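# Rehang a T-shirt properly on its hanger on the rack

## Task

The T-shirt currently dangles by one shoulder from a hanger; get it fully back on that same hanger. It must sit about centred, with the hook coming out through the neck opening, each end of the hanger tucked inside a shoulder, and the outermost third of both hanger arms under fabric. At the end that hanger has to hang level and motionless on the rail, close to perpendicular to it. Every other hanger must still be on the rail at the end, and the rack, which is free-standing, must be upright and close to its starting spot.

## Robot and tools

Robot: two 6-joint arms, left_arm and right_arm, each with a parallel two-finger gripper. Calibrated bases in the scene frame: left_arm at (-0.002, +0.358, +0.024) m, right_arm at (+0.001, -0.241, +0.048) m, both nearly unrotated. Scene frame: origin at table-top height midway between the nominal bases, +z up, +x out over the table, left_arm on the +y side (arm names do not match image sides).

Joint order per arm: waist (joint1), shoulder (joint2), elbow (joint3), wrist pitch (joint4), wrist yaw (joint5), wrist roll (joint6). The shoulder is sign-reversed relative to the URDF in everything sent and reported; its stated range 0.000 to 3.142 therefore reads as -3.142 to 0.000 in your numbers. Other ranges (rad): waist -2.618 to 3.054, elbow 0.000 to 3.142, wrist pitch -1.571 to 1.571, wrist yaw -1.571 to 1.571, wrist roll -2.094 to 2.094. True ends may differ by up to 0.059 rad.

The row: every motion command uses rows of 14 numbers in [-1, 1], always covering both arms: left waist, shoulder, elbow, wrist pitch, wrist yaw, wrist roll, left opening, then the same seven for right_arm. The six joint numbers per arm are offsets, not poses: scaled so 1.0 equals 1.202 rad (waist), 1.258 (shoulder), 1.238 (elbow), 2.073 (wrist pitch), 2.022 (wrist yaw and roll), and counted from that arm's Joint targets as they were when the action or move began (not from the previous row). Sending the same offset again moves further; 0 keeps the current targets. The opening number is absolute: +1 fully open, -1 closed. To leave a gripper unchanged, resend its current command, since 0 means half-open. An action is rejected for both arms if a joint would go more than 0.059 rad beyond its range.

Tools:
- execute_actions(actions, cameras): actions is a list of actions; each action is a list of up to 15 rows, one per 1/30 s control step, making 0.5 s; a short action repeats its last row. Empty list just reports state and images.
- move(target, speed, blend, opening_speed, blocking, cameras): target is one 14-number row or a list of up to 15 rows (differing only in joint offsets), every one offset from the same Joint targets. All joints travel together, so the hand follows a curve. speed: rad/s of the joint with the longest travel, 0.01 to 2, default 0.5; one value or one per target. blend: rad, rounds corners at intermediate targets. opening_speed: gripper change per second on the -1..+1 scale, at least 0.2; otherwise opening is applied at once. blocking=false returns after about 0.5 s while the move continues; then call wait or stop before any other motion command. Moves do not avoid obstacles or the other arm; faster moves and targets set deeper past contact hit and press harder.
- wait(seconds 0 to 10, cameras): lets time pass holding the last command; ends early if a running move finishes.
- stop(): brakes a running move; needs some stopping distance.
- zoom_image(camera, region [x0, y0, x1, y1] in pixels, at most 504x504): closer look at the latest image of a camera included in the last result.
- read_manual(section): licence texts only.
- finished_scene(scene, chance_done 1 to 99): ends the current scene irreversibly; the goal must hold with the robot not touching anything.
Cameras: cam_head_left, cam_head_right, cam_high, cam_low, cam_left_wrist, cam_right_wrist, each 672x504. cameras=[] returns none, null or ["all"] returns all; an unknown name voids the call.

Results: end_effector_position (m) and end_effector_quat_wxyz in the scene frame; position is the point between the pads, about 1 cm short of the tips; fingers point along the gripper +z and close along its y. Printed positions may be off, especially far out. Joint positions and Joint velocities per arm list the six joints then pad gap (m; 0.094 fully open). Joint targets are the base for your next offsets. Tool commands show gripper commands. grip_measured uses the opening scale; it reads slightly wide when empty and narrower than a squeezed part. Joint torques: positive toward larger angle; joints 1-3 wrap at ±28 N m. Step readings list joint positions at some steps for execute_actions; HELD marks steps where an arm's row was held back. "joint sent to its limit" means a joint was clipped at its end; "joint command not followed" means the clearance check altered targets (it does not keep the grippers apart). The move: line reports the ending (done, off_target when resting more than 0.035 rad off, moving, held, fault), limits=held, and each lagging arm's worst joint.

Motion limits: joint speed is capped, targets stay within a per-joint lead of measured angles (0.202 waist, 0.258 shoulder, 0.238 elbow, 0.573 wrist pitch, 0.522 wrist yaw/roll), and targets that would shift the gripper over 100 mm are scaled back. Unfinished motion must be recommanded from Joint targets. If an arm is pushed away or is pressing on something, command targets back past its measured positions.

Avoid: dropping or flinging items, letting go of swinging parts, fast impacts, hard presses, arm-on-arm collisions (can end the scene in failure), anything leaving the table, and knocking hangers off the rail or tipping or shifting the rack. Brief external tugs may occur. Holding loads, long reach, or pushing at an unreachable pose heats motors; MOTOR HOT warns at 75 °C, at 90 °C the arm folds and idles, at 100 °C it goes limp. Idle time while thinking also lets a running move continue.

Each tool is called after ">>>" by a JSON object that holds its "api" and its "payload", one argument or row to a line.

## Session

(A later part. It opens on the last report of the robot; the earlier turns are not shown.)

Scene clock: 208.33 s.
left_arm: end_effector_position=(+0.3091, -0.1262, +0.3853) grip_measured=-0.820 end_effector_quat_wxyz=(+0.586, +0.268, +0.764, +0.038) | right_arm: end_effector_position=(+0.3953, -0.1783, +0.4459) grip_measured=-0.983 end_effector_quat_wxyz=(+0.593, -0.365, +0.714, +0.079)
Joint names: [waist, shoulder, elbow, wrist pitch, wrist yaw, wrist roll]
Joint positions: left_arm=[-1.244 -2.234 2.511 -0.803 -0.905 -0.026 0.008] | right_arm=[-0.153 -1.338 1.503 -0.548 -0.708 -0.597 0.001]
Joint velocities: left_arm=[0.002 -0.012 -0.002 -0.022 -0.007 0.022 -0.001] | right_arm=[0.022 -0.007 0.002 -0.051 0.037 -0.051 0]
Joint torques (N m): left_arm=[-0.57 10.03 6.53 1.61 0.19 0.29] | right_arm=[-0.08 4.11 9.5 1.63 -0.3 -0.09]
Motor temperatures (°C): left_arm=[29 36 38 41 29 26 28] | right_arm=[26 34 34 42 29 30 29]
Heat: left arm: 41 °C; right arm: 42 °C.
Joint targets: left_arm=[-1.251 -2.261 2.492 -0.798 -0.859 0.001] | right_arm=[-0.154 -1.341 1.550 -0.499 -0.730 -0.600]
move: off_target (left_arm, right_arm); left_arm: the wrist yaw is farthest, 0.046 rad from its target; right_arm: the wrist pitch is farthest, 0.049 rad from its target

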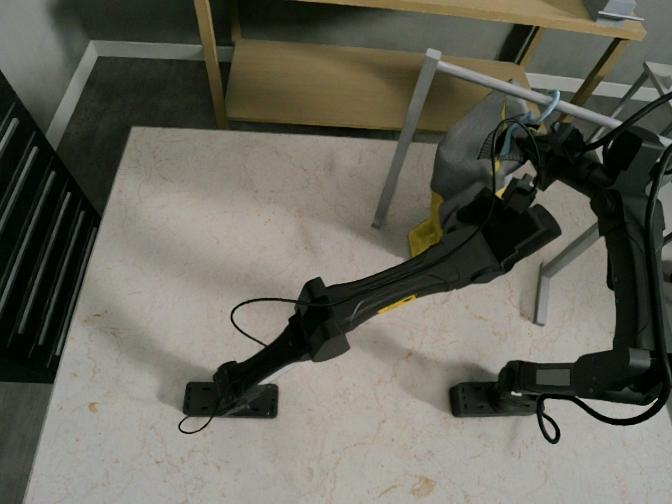

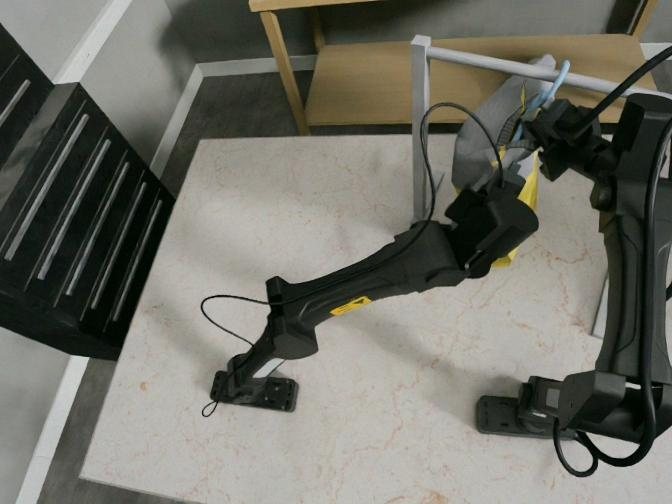

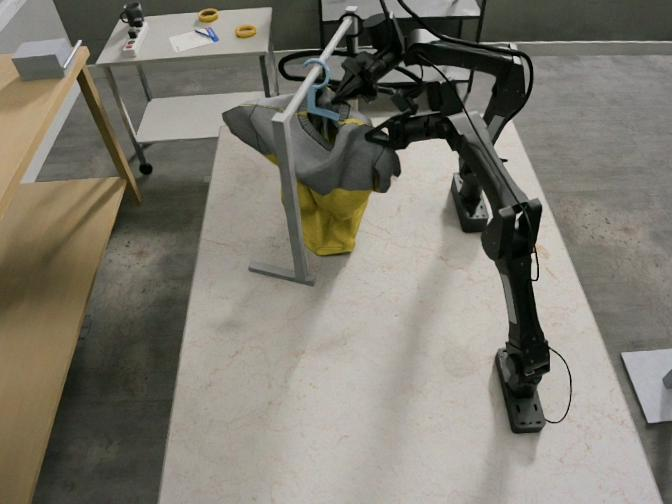

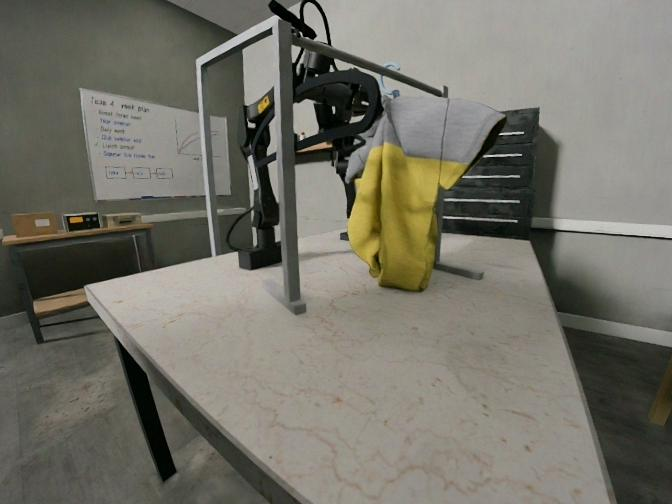

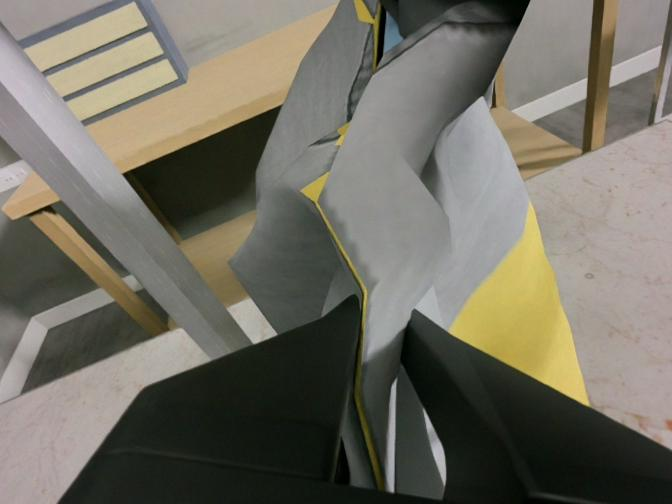

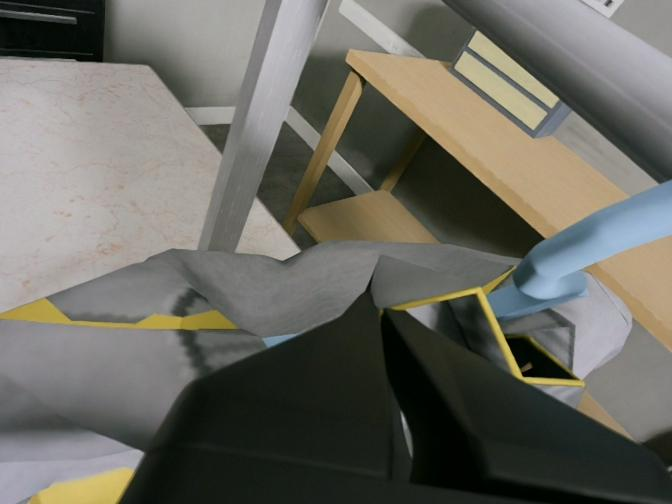

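>>> {"api": "move", "payload": {
  "target": [0,0,0,0,0,0,-1,0,0,0,0,0,0,-0.5],
  "opening_speed": 0.5,
  "cameras": ["cam_high","cam_left_wrist","cam_right_wrist","cam_low"]
}}

Scene clock: 210.10 s.
left_arm: end_effector_position=(+0.3081, -0.1295, +0.3849) grip_measured=-0.824 end_effector_quat_wxyz=(+0.585, +0.272, +0.764, +0.028) | right_arm: end_effector_position=(+0.3954, -0.1783, +0.4490) grip_measured=-0.502 end_effector_quat_wxyz=(+0.596, -0.365, +0.711, +0.077)
Joint names: [waist, shoulder, elbow, wrist pitch, wrist yaw, wrist roll]
Joint positions: left_arm=[-1.244 -2.234 2.511 -0.797 -0.887 -0.027 0.008] | right_arm=[-0.153 -1.338 1.509 -0.545 -0.708 -0.597 0.023]
Joint velocities: left_arm=[-0.022 0.002 -0.007 0.007 0.051 -0.037 0] | right_arm=[0.002 0.007 0.007 0.022 -0.007 -0.022 0]
Joint torques (N m): left_arm=[-0.62 10 6.52 1.57 0.04 0.27] | right_arm=[-0.06 4.12 9.03 1.62 -0.27 -0.09]
Motor temperatures (°C): left_arm=[29 36 38 41 29 26 28] | right_arm=[26 34 34 42 29 30 29]
Heat: left arm: 41 °C; right arm: 42 °C.
Joint targets: left_arm=[-1.251 -2.261 2.492 -0.798 -0.859 0.001] | right_arm=[-0.154 -1.341 1.550 -0.499 -0.730 -0.600]
move: off_target (right_arm); right_arm: the wrist pitch is farthest, 0.046 rad from its target
Images, in order (width x height): cam_high 672x504, cam_low 672x504, cam_left_wrist 672x504, cam_right_wrist 672x504.

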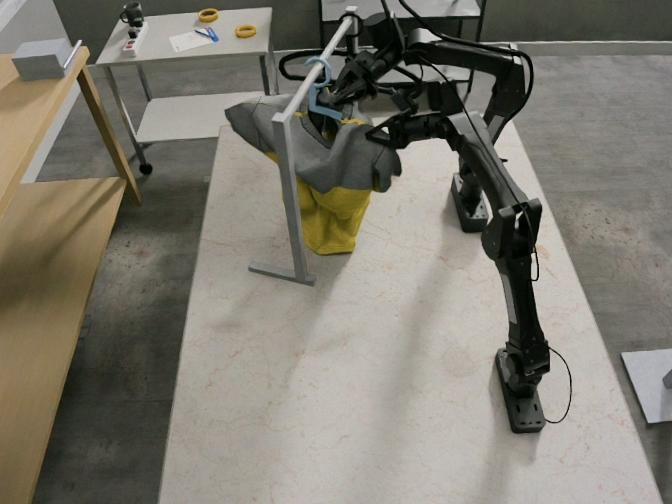

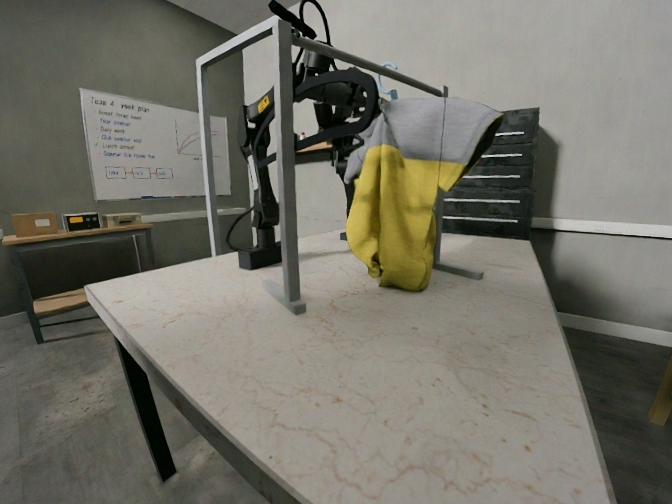

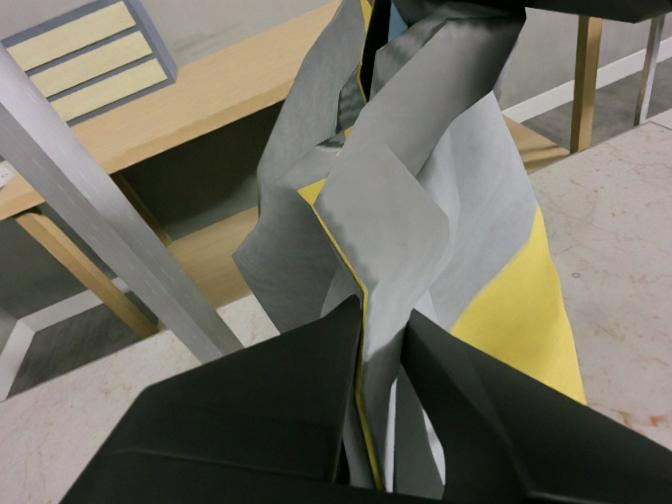

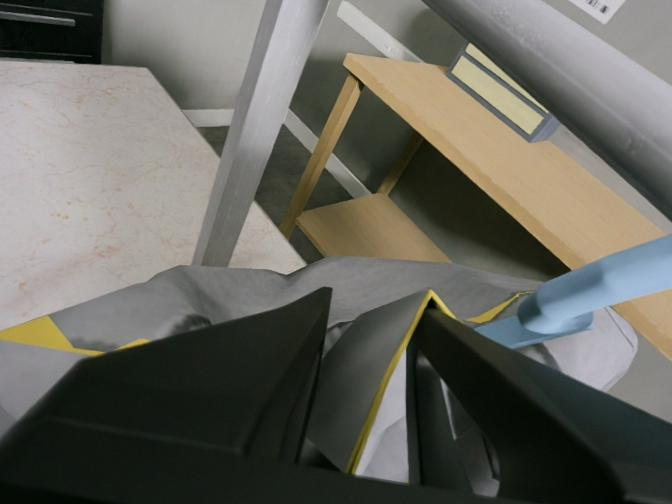

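>>> {"api": "move", "payload": {
  "target": [0,0,0,0,0,0,-1,-0.2,0.16,-0.016,-0.107,-0.059,0,-0.5],
  "speed": 0.2
}}

Scene clock: 212.27 s.
left_arm: end_effector_position=(+0.3078, -0.1303, +0.3849) grip_measured=-0.825 end_effector_quat_wxyz=(+0.585, +0.272, +0.764, +0.026) | right_arm: end_effector_position=(+0.3295, -0.2282, +0.4860) grip_measured=-0.502 end_effector_quat_wxyz=(+0.621, -0.313, +0.717, +0.044)
Joint names: [waist, shoulder, elbow, wrist pitch, wrist yaw, wrist roll]
Joint positions: left_arm=[-1.244 -2.234 2.511 -0.796 -0.882 -0.027 0.008] | right_arm=[-0.39 -1.152 1.509 -0.697 -0.829 -0.597 0.023]
Joint velocities: left_arm=[-0.012 0.012 -0.012 -0.022 0.051 -0.007 -0.001] | right_arm=[-0.002 -0.007 -0.007 -0.051 -0.007 -0.066 0.001]
Joint torques (N m): left_arm=[-0.66 9.96 6.57 1.58 0.03 0.3] | right_arm=[-0.38 3.08 7.01 0.96 -0.27 -0.09]
Motor temperatures (°C): left_arm=[29 37 38 41 29 26 28] | right_arm=[26 34 34 42 29 30 29]
Heat: left arm: 41 °C; right arm: 42 °C.
Joint targets: left_arm=[-1.251 -2.261 2.492 -0.798 -0.859 0.001] | right_arm=[-0.394 -1.140 1.530 -0.721 -0.849 -0.600]
move: done

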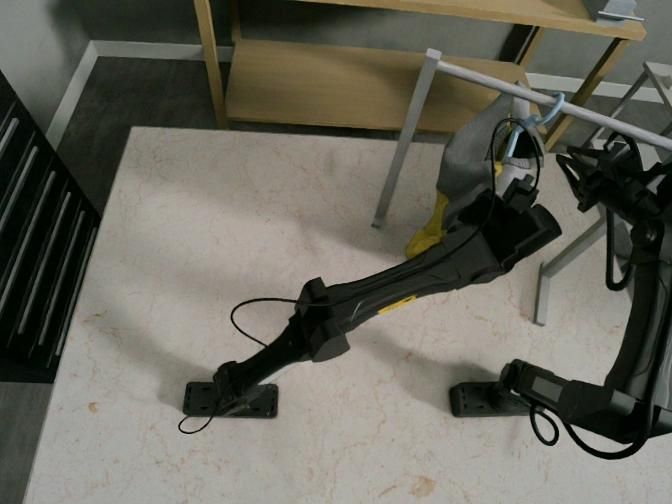

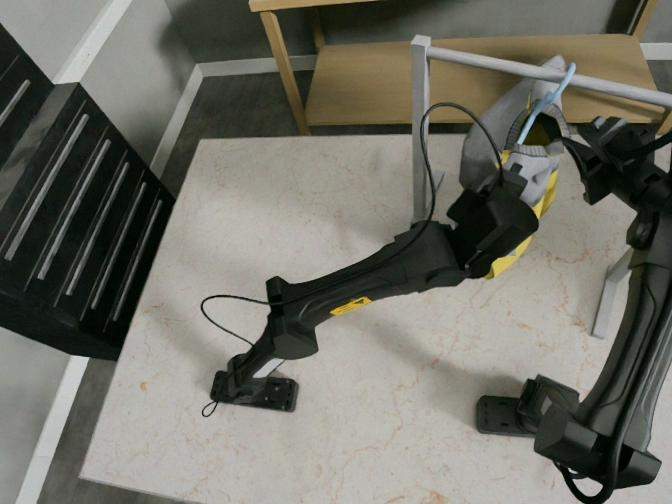

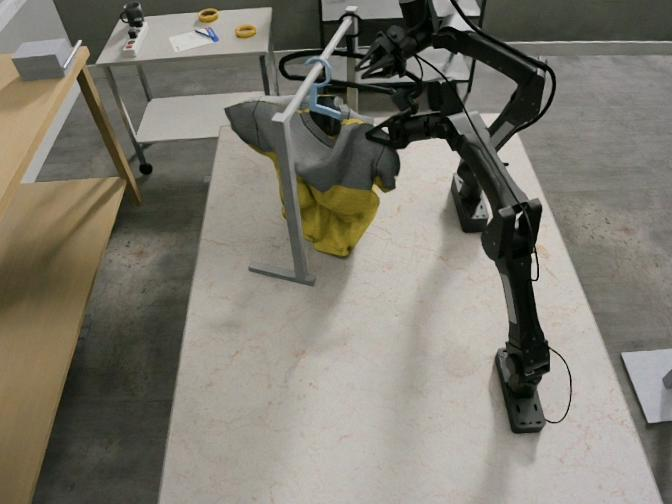

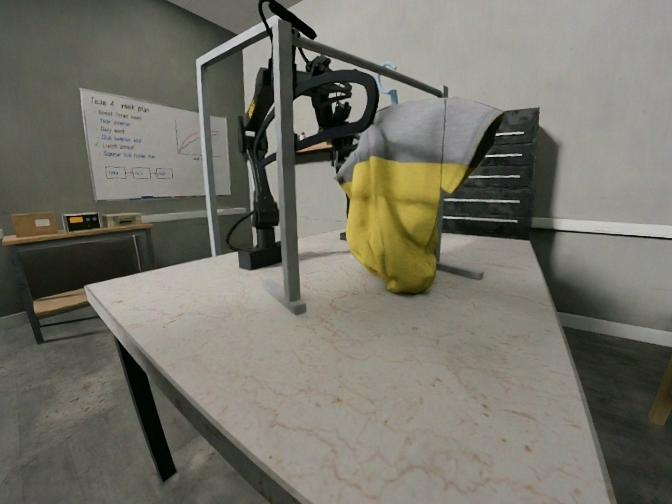

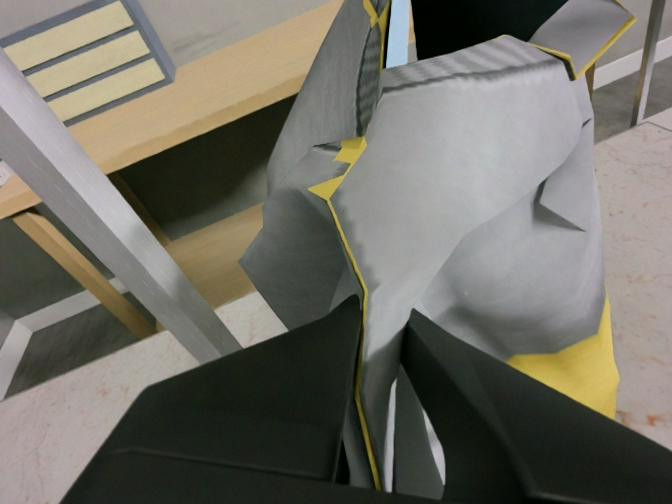

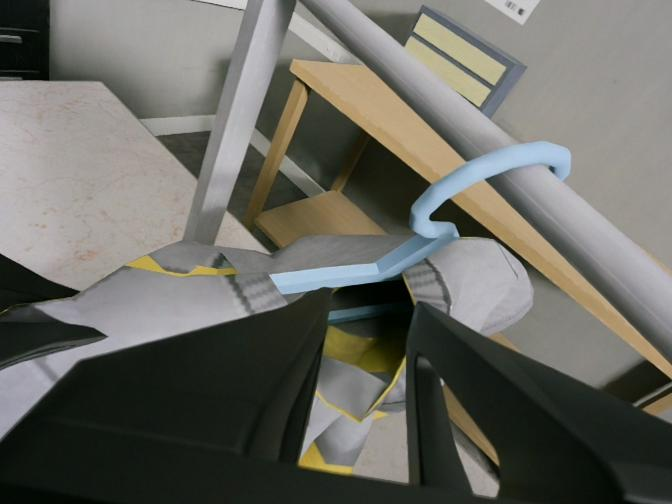

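>>> {"api": "zoom_image", "payload": {
  "camera": "cam_high",
  "region": [210, 40, 430, 260]
}}

>>> {"api": "zoom_image", "payload": {
  "camera": "cam_right_wrist",
  "region": [200, 120, 580, 480]
}}

Scaled by 2.291 from the camera's 672x504 image, which has a finer 960x720 frame.

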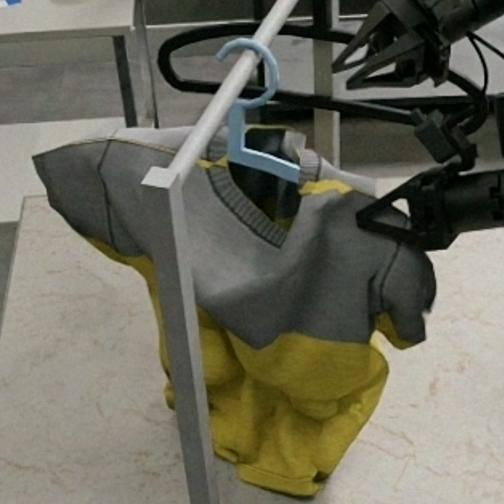

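Scaled by 1.326 from the camera's 672x504 image, which has a finer 960x720 frame.

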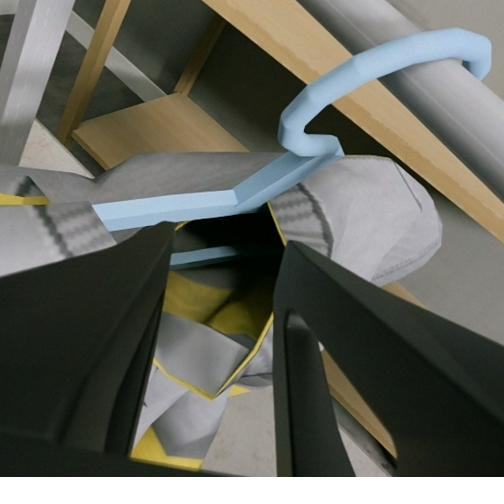

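>>> {"api": "move", "payload": {
  "target": [0,0,0,0,0,0,-0.3,0,0,0,0,0,0,-0.5],
  "opening_speed": 0.2
}}

>>> {"api": "zoom_image", "payload": {
  "camera": "cam_high",
  "region": [210, 40, 430, 260]
}}

>>> {"api": "zoom_image", "payload": {
  "camera": "cam_right_wrist",
  "region": [200, 120, 580, 480]
}}

Scene clock: 216.60 s.
left_arm: end_effector_position=(+0.3048, -0.1345, +0.3833) grip_measured=-0.303 end_effector_quat_wxyz=(+0.581, +0.290, +0.760, +0.024) | right_arm: end_effector_position=(+0.3294, -0.2280, +0.4861) grip_measured=-0.502 end_effector_quat_wxyz=(+0.621, -0.314, +0.717, +0.044)
Joint names: [waist, shoulder, elbow, wrist pitch, wrist yaw, wrist roll]
Joint positions: left_arm=[-1.247 -2.234 2.511 -0.796 -0.859 -0.001 0.033] | right_arm=[-0.39 -1.152 1.509 -0.697 -0.831 -0.597 0.023]
Joint velocities: left_arm=[-0.012 -0.007 -0.002 0.007 -0.007 -0.022 -0.002] | right_arm=[-0.002 0.002 -0.012 -0.066 -0.007 -0.007 0.001]
Joint torques (N m): left_arm=[-0.49 9.76 6.6 1.63 -0.2 0.1] | right_arm=[-0.36 3.07 7.02 0.97 -0.26 -0.1]
Motor temperatures (°C): left_arm=[29 38 38 41 29 26 28] | right_arm=[26 34 34 41 29 30 29]
Heat: left arm: 41 °C; right arm: 41 °C.
Joint targets: left_arm=[-1.251 -2.261 2.492 -0.798 -0.859 0.001] | right_arm=[-0.394 -1.140 1.530 -0.721 -0.849 -0.600]
move: done

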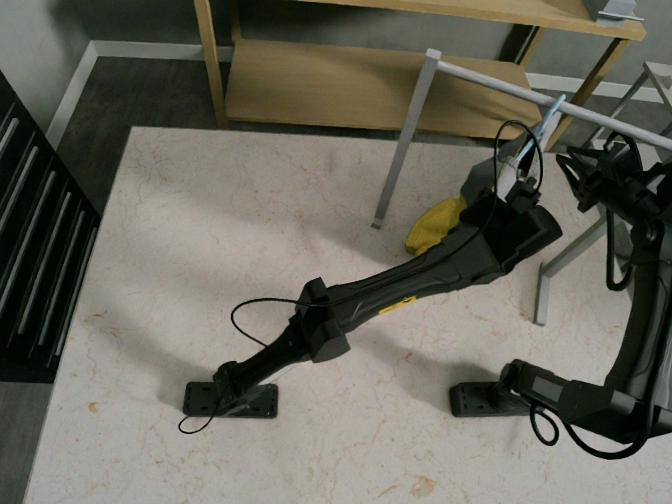

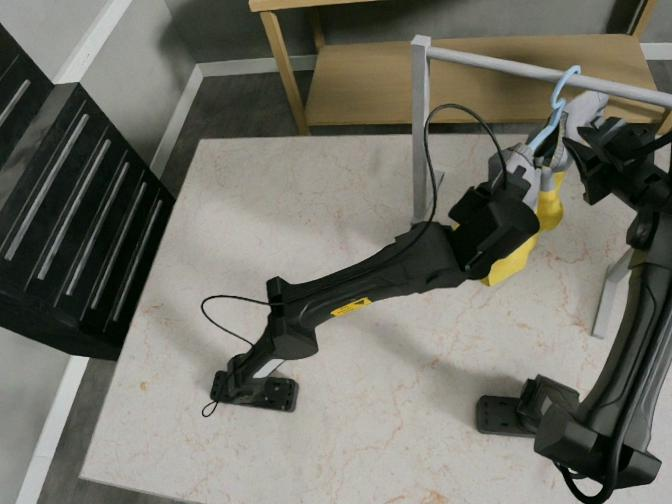

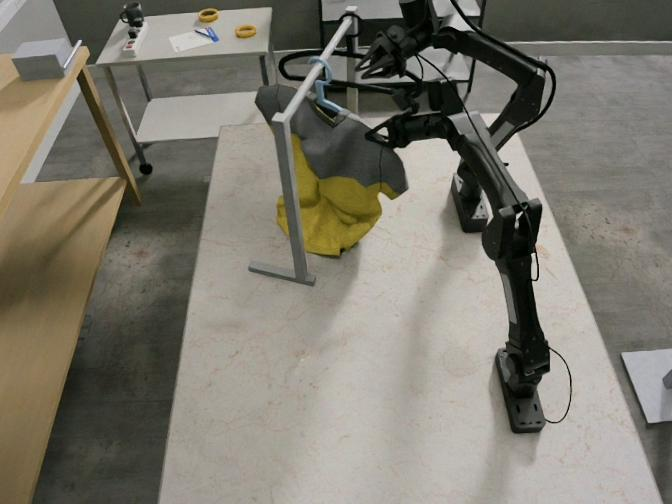

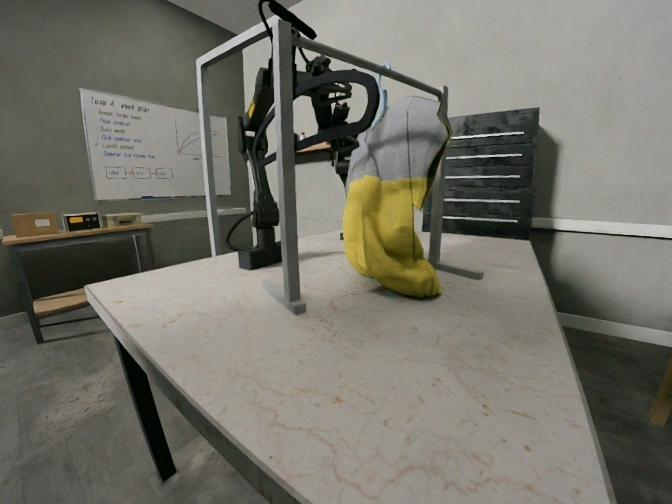

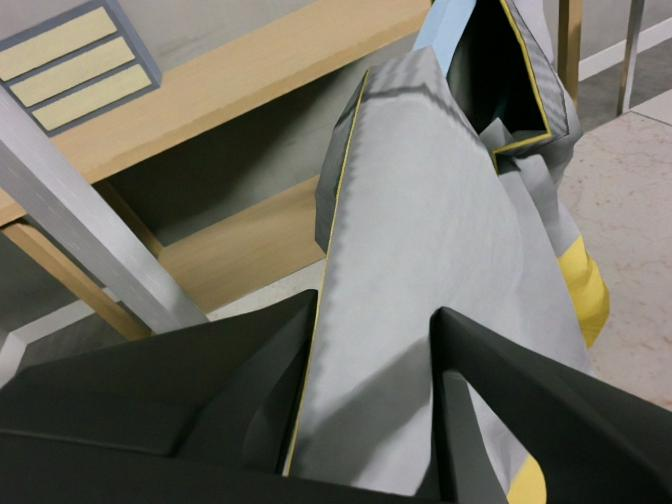

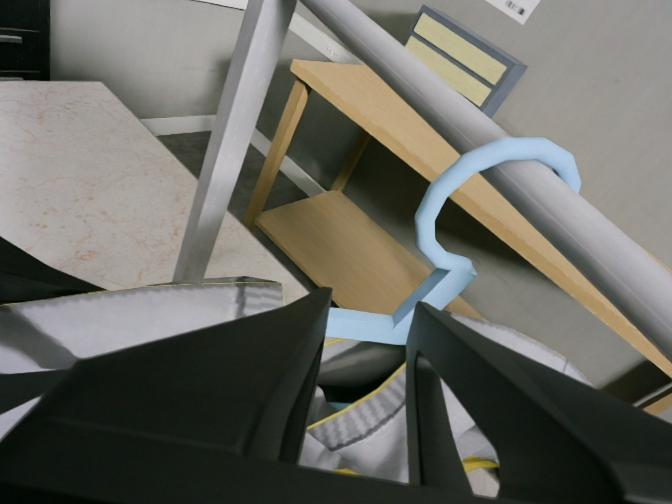

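Scaled by 2.291 from the camera's 672x504 image, which has a finer 960x720 frame.

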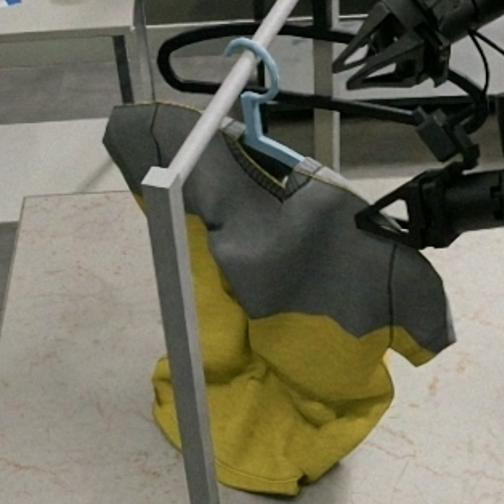

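Scaled by 1.326 from the camera's 672x504 image, which has a finer 960x720 frame.

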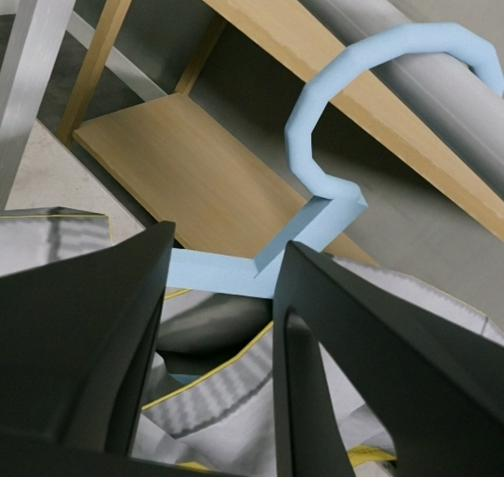

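>>> {"api": "move", "payload": {
  "target": [0,0,0,0,0,0,0.3,0,0,0,0,0,0,-0.5],
  "opening_speed": 0.3,
  "cameras": []
}}

>>> {"api": "wait", "payload": {
  "seconds": 2
}}

>>> {"api": "zoom_image", "payload": {
  "camera": "cam_high",
  "region": [210, 40, 430, 260]
}}

>>> {"api": "zoom_image", "payload": {
  "camera": "cam_right_wrist",
  "region": [200, 120, 580, 480]
}}

Scene clock: 219.10 s.
left_arm: end_effector_position=(+0.3048, -0.1345, +0.3833) grip_measured=+0.297 end_effector_quat_wxyz=(+0.581, +0.290, +0.760, +0.024) | right_arm: end_effector_position=(+0.3293, -0.2279, +0.4858) grip_measured=-0.502 end_effector_quat_wxyz=(+0.620, -0.313, +0.718, +0.045)
Joint names: [waist, shoulder, elbow, wrist pitch, wrist yaw, wrist roll]
Joint positions: left_arm=[-1.247 -2.234 2.511 -0.796 -0.859 -0.001 0.061] | right_arm=[-0.39 -1.152 1.509 -0.699 -0.831 -0.597 0.023]
Joint velocities: left_arm=[-0.027 -0.002 -0.002 -0.007 0.022 -0.037 0.001] | right_arm=[0.012 0.012 0.002 -0.066 -0.066 -0.051 0.001]
Joint torques (N m): left_arm=[-0.4 10.18 6.53 1.6 -0.19 0.08] | right_arm=[-0.36 3.08 7.01 0.97 -0.26 -0.1]
Motor temperatures (°C): left_arm=[29 38 38 41 29 26 28] | right_arm=[26 34 34 41 29 30 28]
Heat: left arm: 41 °C; right arm: 41 °C.
Joint targets: left_arm=[-1.251 -2.261 2.492 -0.798 -0.859 0.001] | right_arm=[-0.394 -1.140 1.530 -0.721 -0.849 -0.600]
move: done
No camera images: "cameras" was empty.

Scene clock: 221.10 s.
left_arm: end_effector_position=(+0.3048, -0.1345, +0.3833) grip_measured=+0.297 end_effector_quat_wxyz=(+0.581, +0.290, +0.760, +0.024) | right_arm: end_effector_position=(+0.3293, -0.2279, +0.4858) grip_measured=-0.502 end_effector_quat_wxyz=(+0.620, -0.313, +0.718, +0.045)
Joint names: [waist, shoulder, elbow, wrist pitch, wrist yaw, wrist roll]
Joint positions: left_arm=[-1.247 -2.234 2.511 -0.796 -0.859 -0.001 0.061] | right_arm=[-0.39 -1.152 1.509 -0.699 -0.831 -0.597 0.023]
Joint velocities: left_arm=[-0.002 0.007 -0.007 -0.037 -0.022 -0.007 -0.001] | right_arm=[-0.002 -0.002 0.002 0.007 0.007 0.022 0]
Joint torques (N m): left_arm=[-0.49 9.96 6.69 1.62 -0.17 0.02] | right_arm=[-0.4 3.08 7.02 0.96 -0.26 -0.1]
Motor temperatures (°C): left_arm=[29 38 38 41 29 26 28] | right_arm=[26 34 34 41 29 30 28]
Heat: left arm: 41 °C; right arm: 41 °C.
Joint targets: left_arm=[-1.251 -2.261 2.492 -0.798 -0.859 0.001] | right_arm=[-0.394 -1.140 1.530 -0.721 -0.849 -0.600]
Tool commands: left_gripper/opening=+0.3 right_gripper/opening=-0.5
wait: 2.00 s; at rest by 0.17 s

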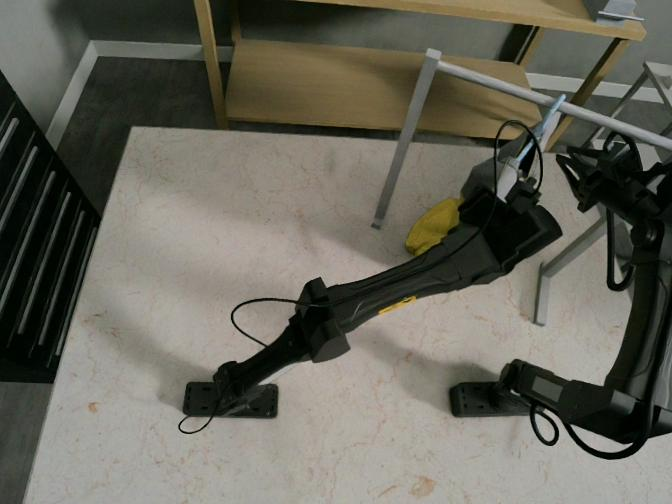

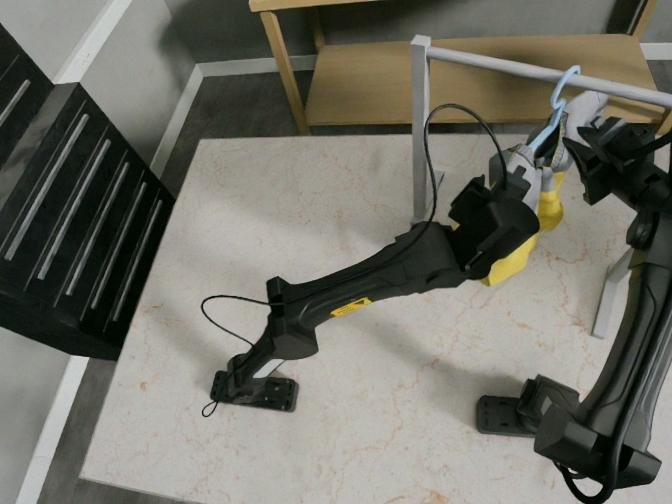

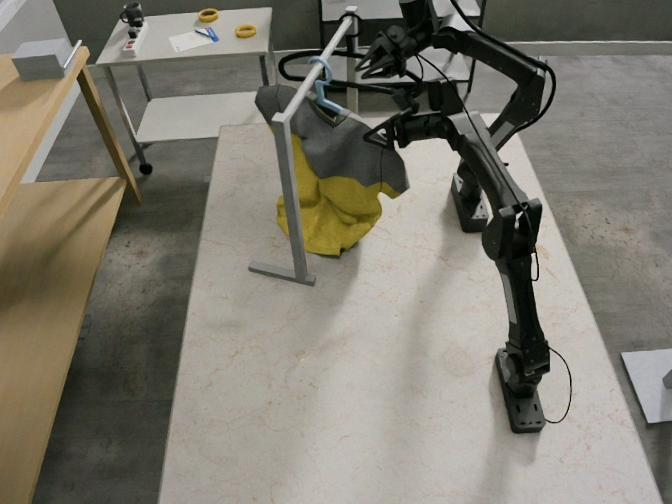

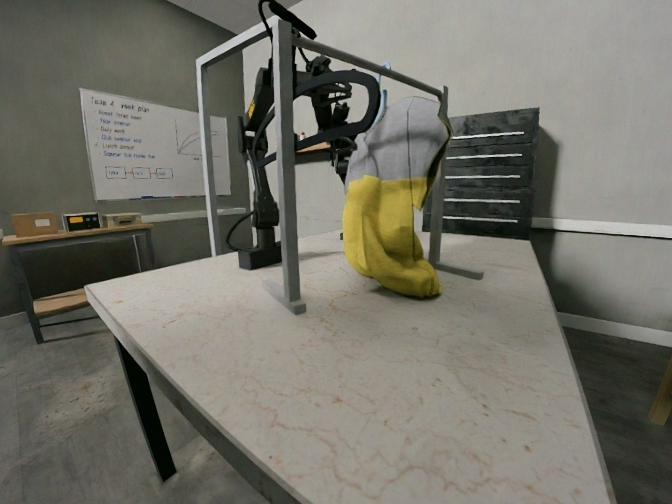

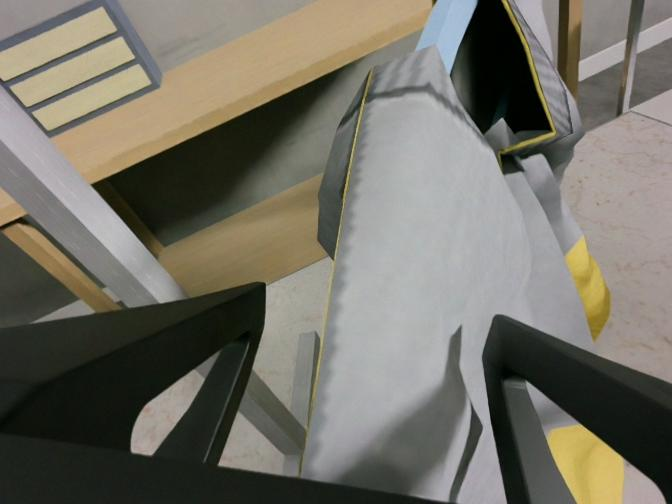

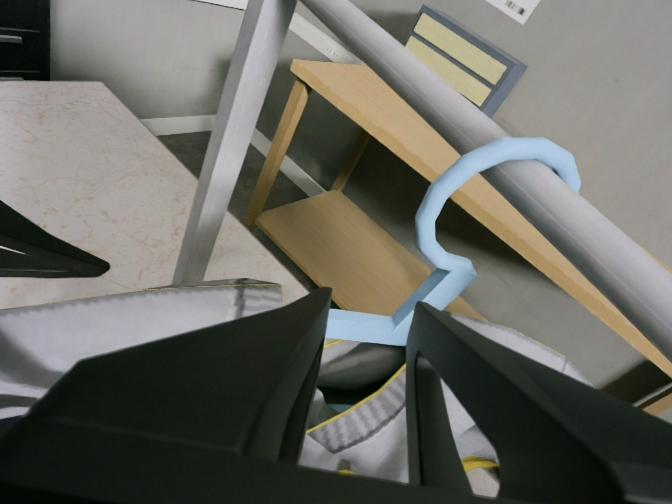

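Scaled by 2.291 from the camera's 672x504 image, which has a finer 960x720 frame.

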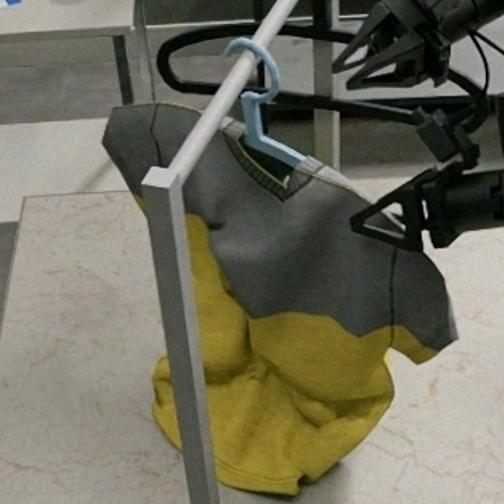

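Scaled by 1.326 from the camera's 672x504 image, which has a finer 960x720 frame.

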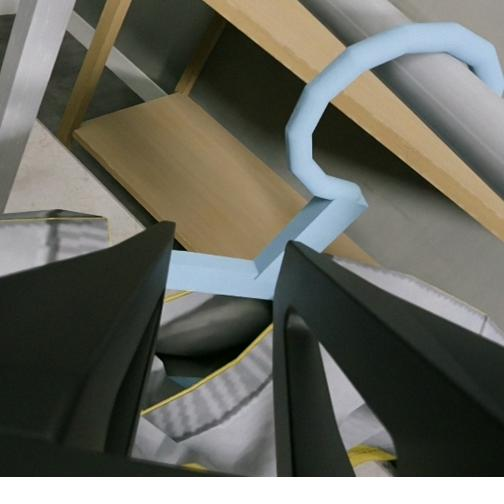

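>>> {"api": "move", "payload": {
  "target": [-0.07,0.115,0.064,-0.057,0,0,0.3,0,0,0,0,0,0,-0.5],
  "speed": 0.2,
  "cameras": ["cam_left_wrist"]
}}

>>> {"api": "move", "payload": {
  "target": [0.217,0.524,-0.585,0.101,0.21,0,0.3,0,0,0,0,0,0,-0.5],
  "speed": 0.45,
  "cameras": []
}}

>>> {"api": "move", "payload": {
  "target": [0.216,0.501,-0.54,0.094,0.212,0,0.3,0.21,0.056,-0.14,0.051,0.059,0,-0.5],
  "speed": 0.45
}}

Scene clock: 222.97 s.
left_arm: end_effector_position=(+0.2523, -0.1232, +0.4427) grip_measured=+0.297 end_effector_quat_wxyz=(+0.599, +0.301, +0.741, -0.025) | right_arm: end_effector_position=(+0.3293, -0.2279, +0.4858) grip_measured=-0.502 end_effector_quat_wxyz=(+0.620, -0.313, +0.718, +0.045)
Joint names: [waist, shoulder, elbow, wrist pitch, wrist yaw, wrist roll]
Joint positions: left_arm=[-1.334 -2.129 2.555 -0.869 -0.859 -0.001 0.061] | right_arm=[-0.39 -1.152 1.509 -0.699 -0.831 -0.597 0.023]
Joint velocities: left_arm=[0.002 0.002 -0.012 -0.037 -0.022 -0.007 0] | right_arm=[-0.007 0.007 -0.002 -0.007 0.066 -0.037 0]
Joint torques (N m): left_arm=[-0.24 11.97 9.17 1.21 -0.21 0.01] | right_arm=[-0.38 3.08 7.01 0.97 -0.26 -0.1]
Motor temperatures (°C): left_arm=[29 38 38 41 29 26 28] | right_arm=[26 34 34 41 29 30 28]
Heat: left arm: 41 °C; right arm: 41 °C.
Joint targets: left_arm=[-1.336 -2.116 2.571 -0.916 -0.859 0.001] | right_arm=[-0.394 -1.140 1.530 -0.721 -0.849 -0.600]
move: off_target (left_arm); left_arm: the wrist pitch is farthest, 0.047 rad from its target
Images, in order (width x height): cam_left_wrist 672x504.

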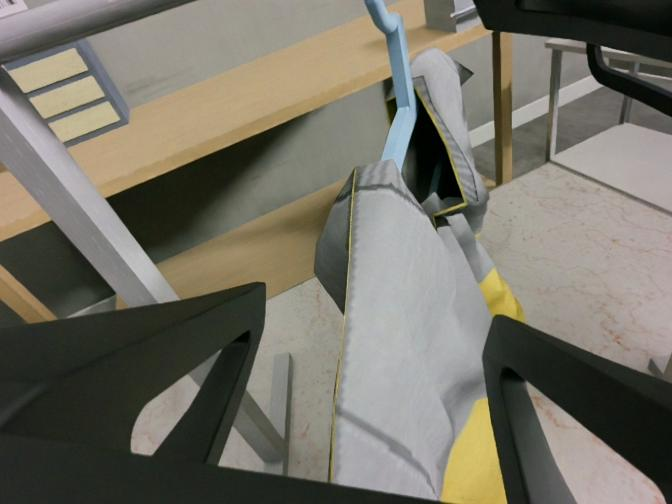

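Scene clock: 225.30 s.
left_arm: end_effector_position=(+0.2605, +0.0279, +0.4802) grip_measured=+0.297 end_effector_quat_wxyz=(+0.575, +0.302, +0.747, -0.139) | right_arm: end_effector_position=(+0.3293, -0.2279, +0.4858) grip_measured=-0.502 end_effector_quat_wxyz=(+0.620, -0.313, +0.718, +0.045)
Joint names: [waist, shoulder, elbow, wrist pitch, wrist yaw, wrist roll]
Joint positions: left_arm=[-1.079 -1.471 1.873 -0.739 -0.439 -0.001 0.061] | right_arm=[-0.39 -1.152 1.509 -0.699 -0.831 -0.597 0.023]
Joint velocities: left_arm=[0.022 -0.007 -0.007 0.022 0.051 -0.007 0.001] | right_arm=[0.002 0.007 0.012 0.022 -0.037 -0.066 -0.001]
Joint torques (N m): left_arm=[0.38 6.22 5.67 2.19 -0.01 0.06] | right_arm=[-0.38 3.08 7.01 0.97 -0.26 -0.09]
Motor temperatures (°C): left_arm=[29 38 38 41 29 26 28] | right_arm=[26 34 34 41 29 30 28]
Heat: left arm: 41 °C; right arm: 41 °C.
Joint targets: left_arm=[-1.075 -1.457 1.847 -0.706 -0.435 0.001] | right_arm=[-0.394 -1.140 1.530 -0.721 -0.849 -0.600]
move: done
No camera images: "cameras" was empty.

Scene clock: 227.50 s.
left_arm: end_effector_position=(+0.2002, +0.1440, +0.4392) grip_measured=+0.297 end_effector_quat_wxyz=(+0.589, +0.301, +0.705, -0.256) | right_arm: end_effector_position=(+0.3194, -0.1626, +0.4521) grip_measured=-0.502 end_effector_quat_wxyz=(+0.597, -0.373, +0.705, +0.088)
Joint names: [waist, shoulder, elbow, wrist pitch, wrist yaw, wrist roll]
Joint positions: left_arm=[-0.82 -0.834 1.203 -0.546 -0.011 -0.007 0.061] | right_arm=[-0.147 -1.089 1.371 -0.657 -0.73 -0.597 0.023]
Joint velocities: left_arm=[-0.027 0.012 0.002 -0.007 0.037 -0.007 -0.001] | right_arm=[0.007 -0.012 -0.002 -0.037 0.022 -0.022 0]
Joint torques (N m): left_arm=[0.53 0.32 6.17 2.38 0.09 0.07] | right_arm=[0.35 3.49 4.75 1.57 -0.07 -0.1]
Motor temperatures (°C): left_arm=[29 38 37 42 29 26 28] | right_arm=[26 34 34 41 29 30 28]
Heat: left arm: 42 °C; right arm: 41 °C.
Joint targets: left_arm=[-0.815 -0.827 1.178 -0.511 -0.006 0.001] | right_arm=[-0.142 -1.069 1.357 -0.615 -0.730 -0.600]
move: off_target (right_arm); right_arm: the wrist pitch is farthest, 0.042 rad from its target

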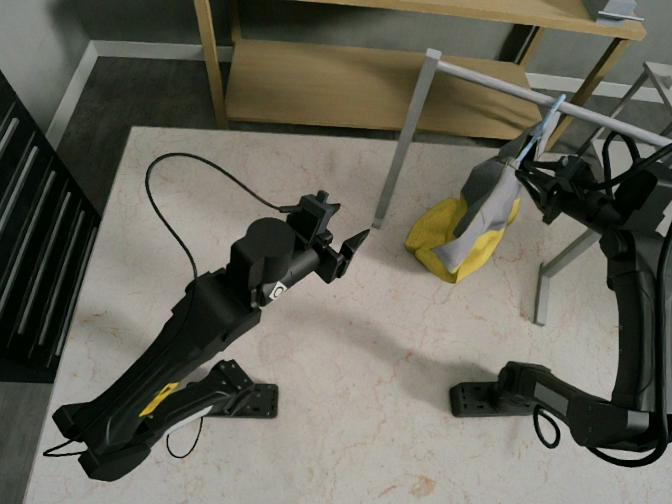

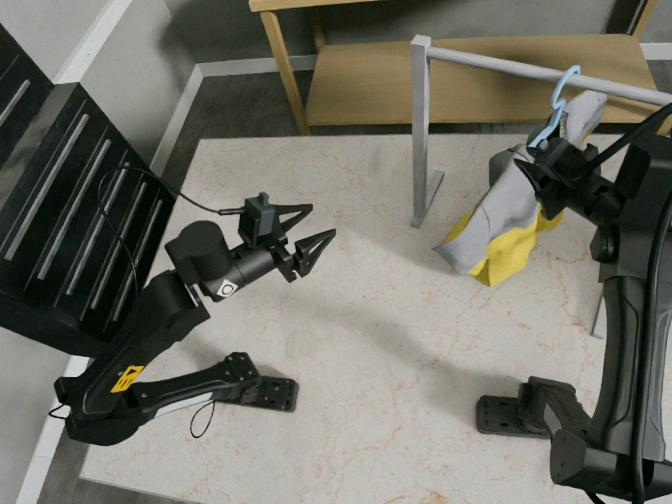

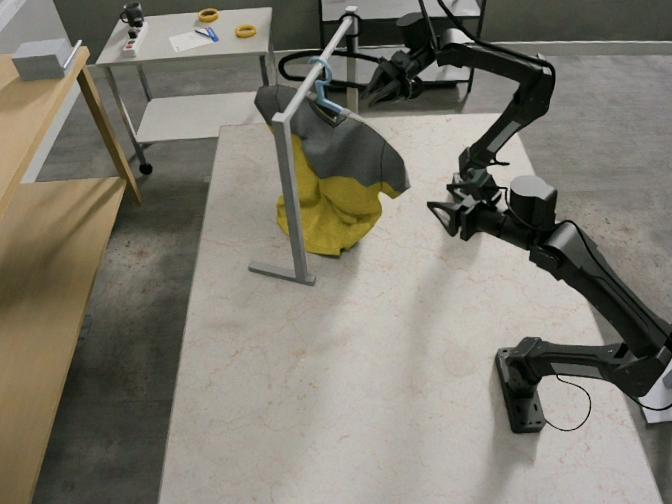

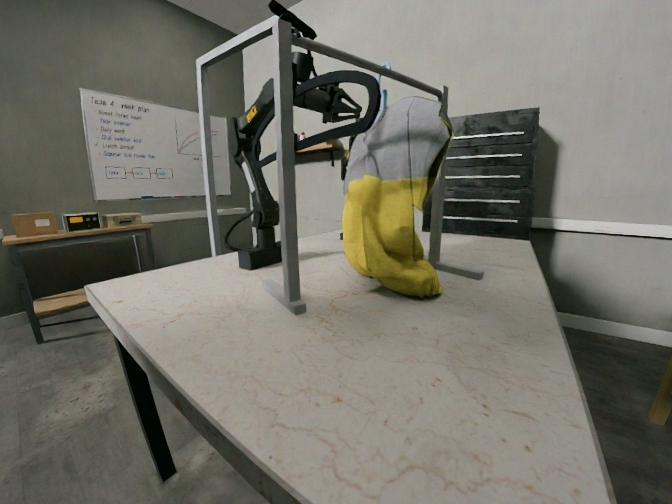

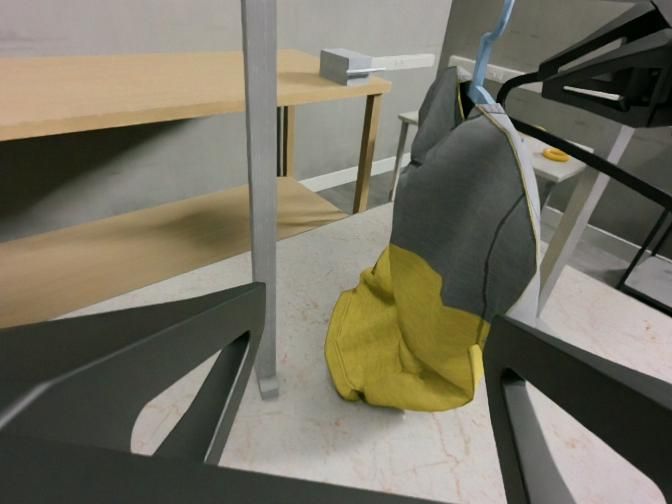

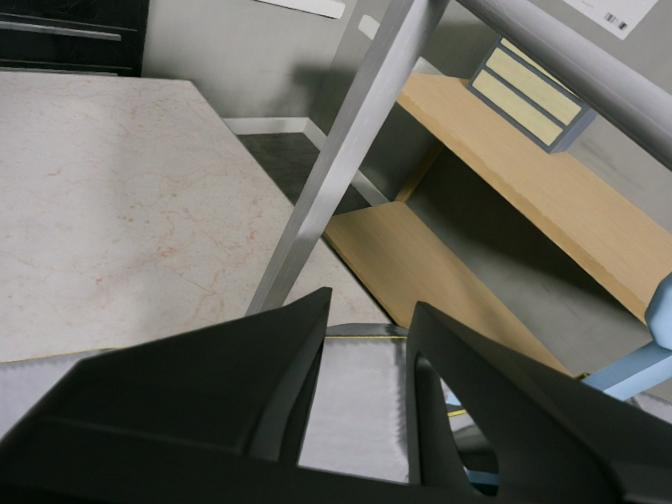

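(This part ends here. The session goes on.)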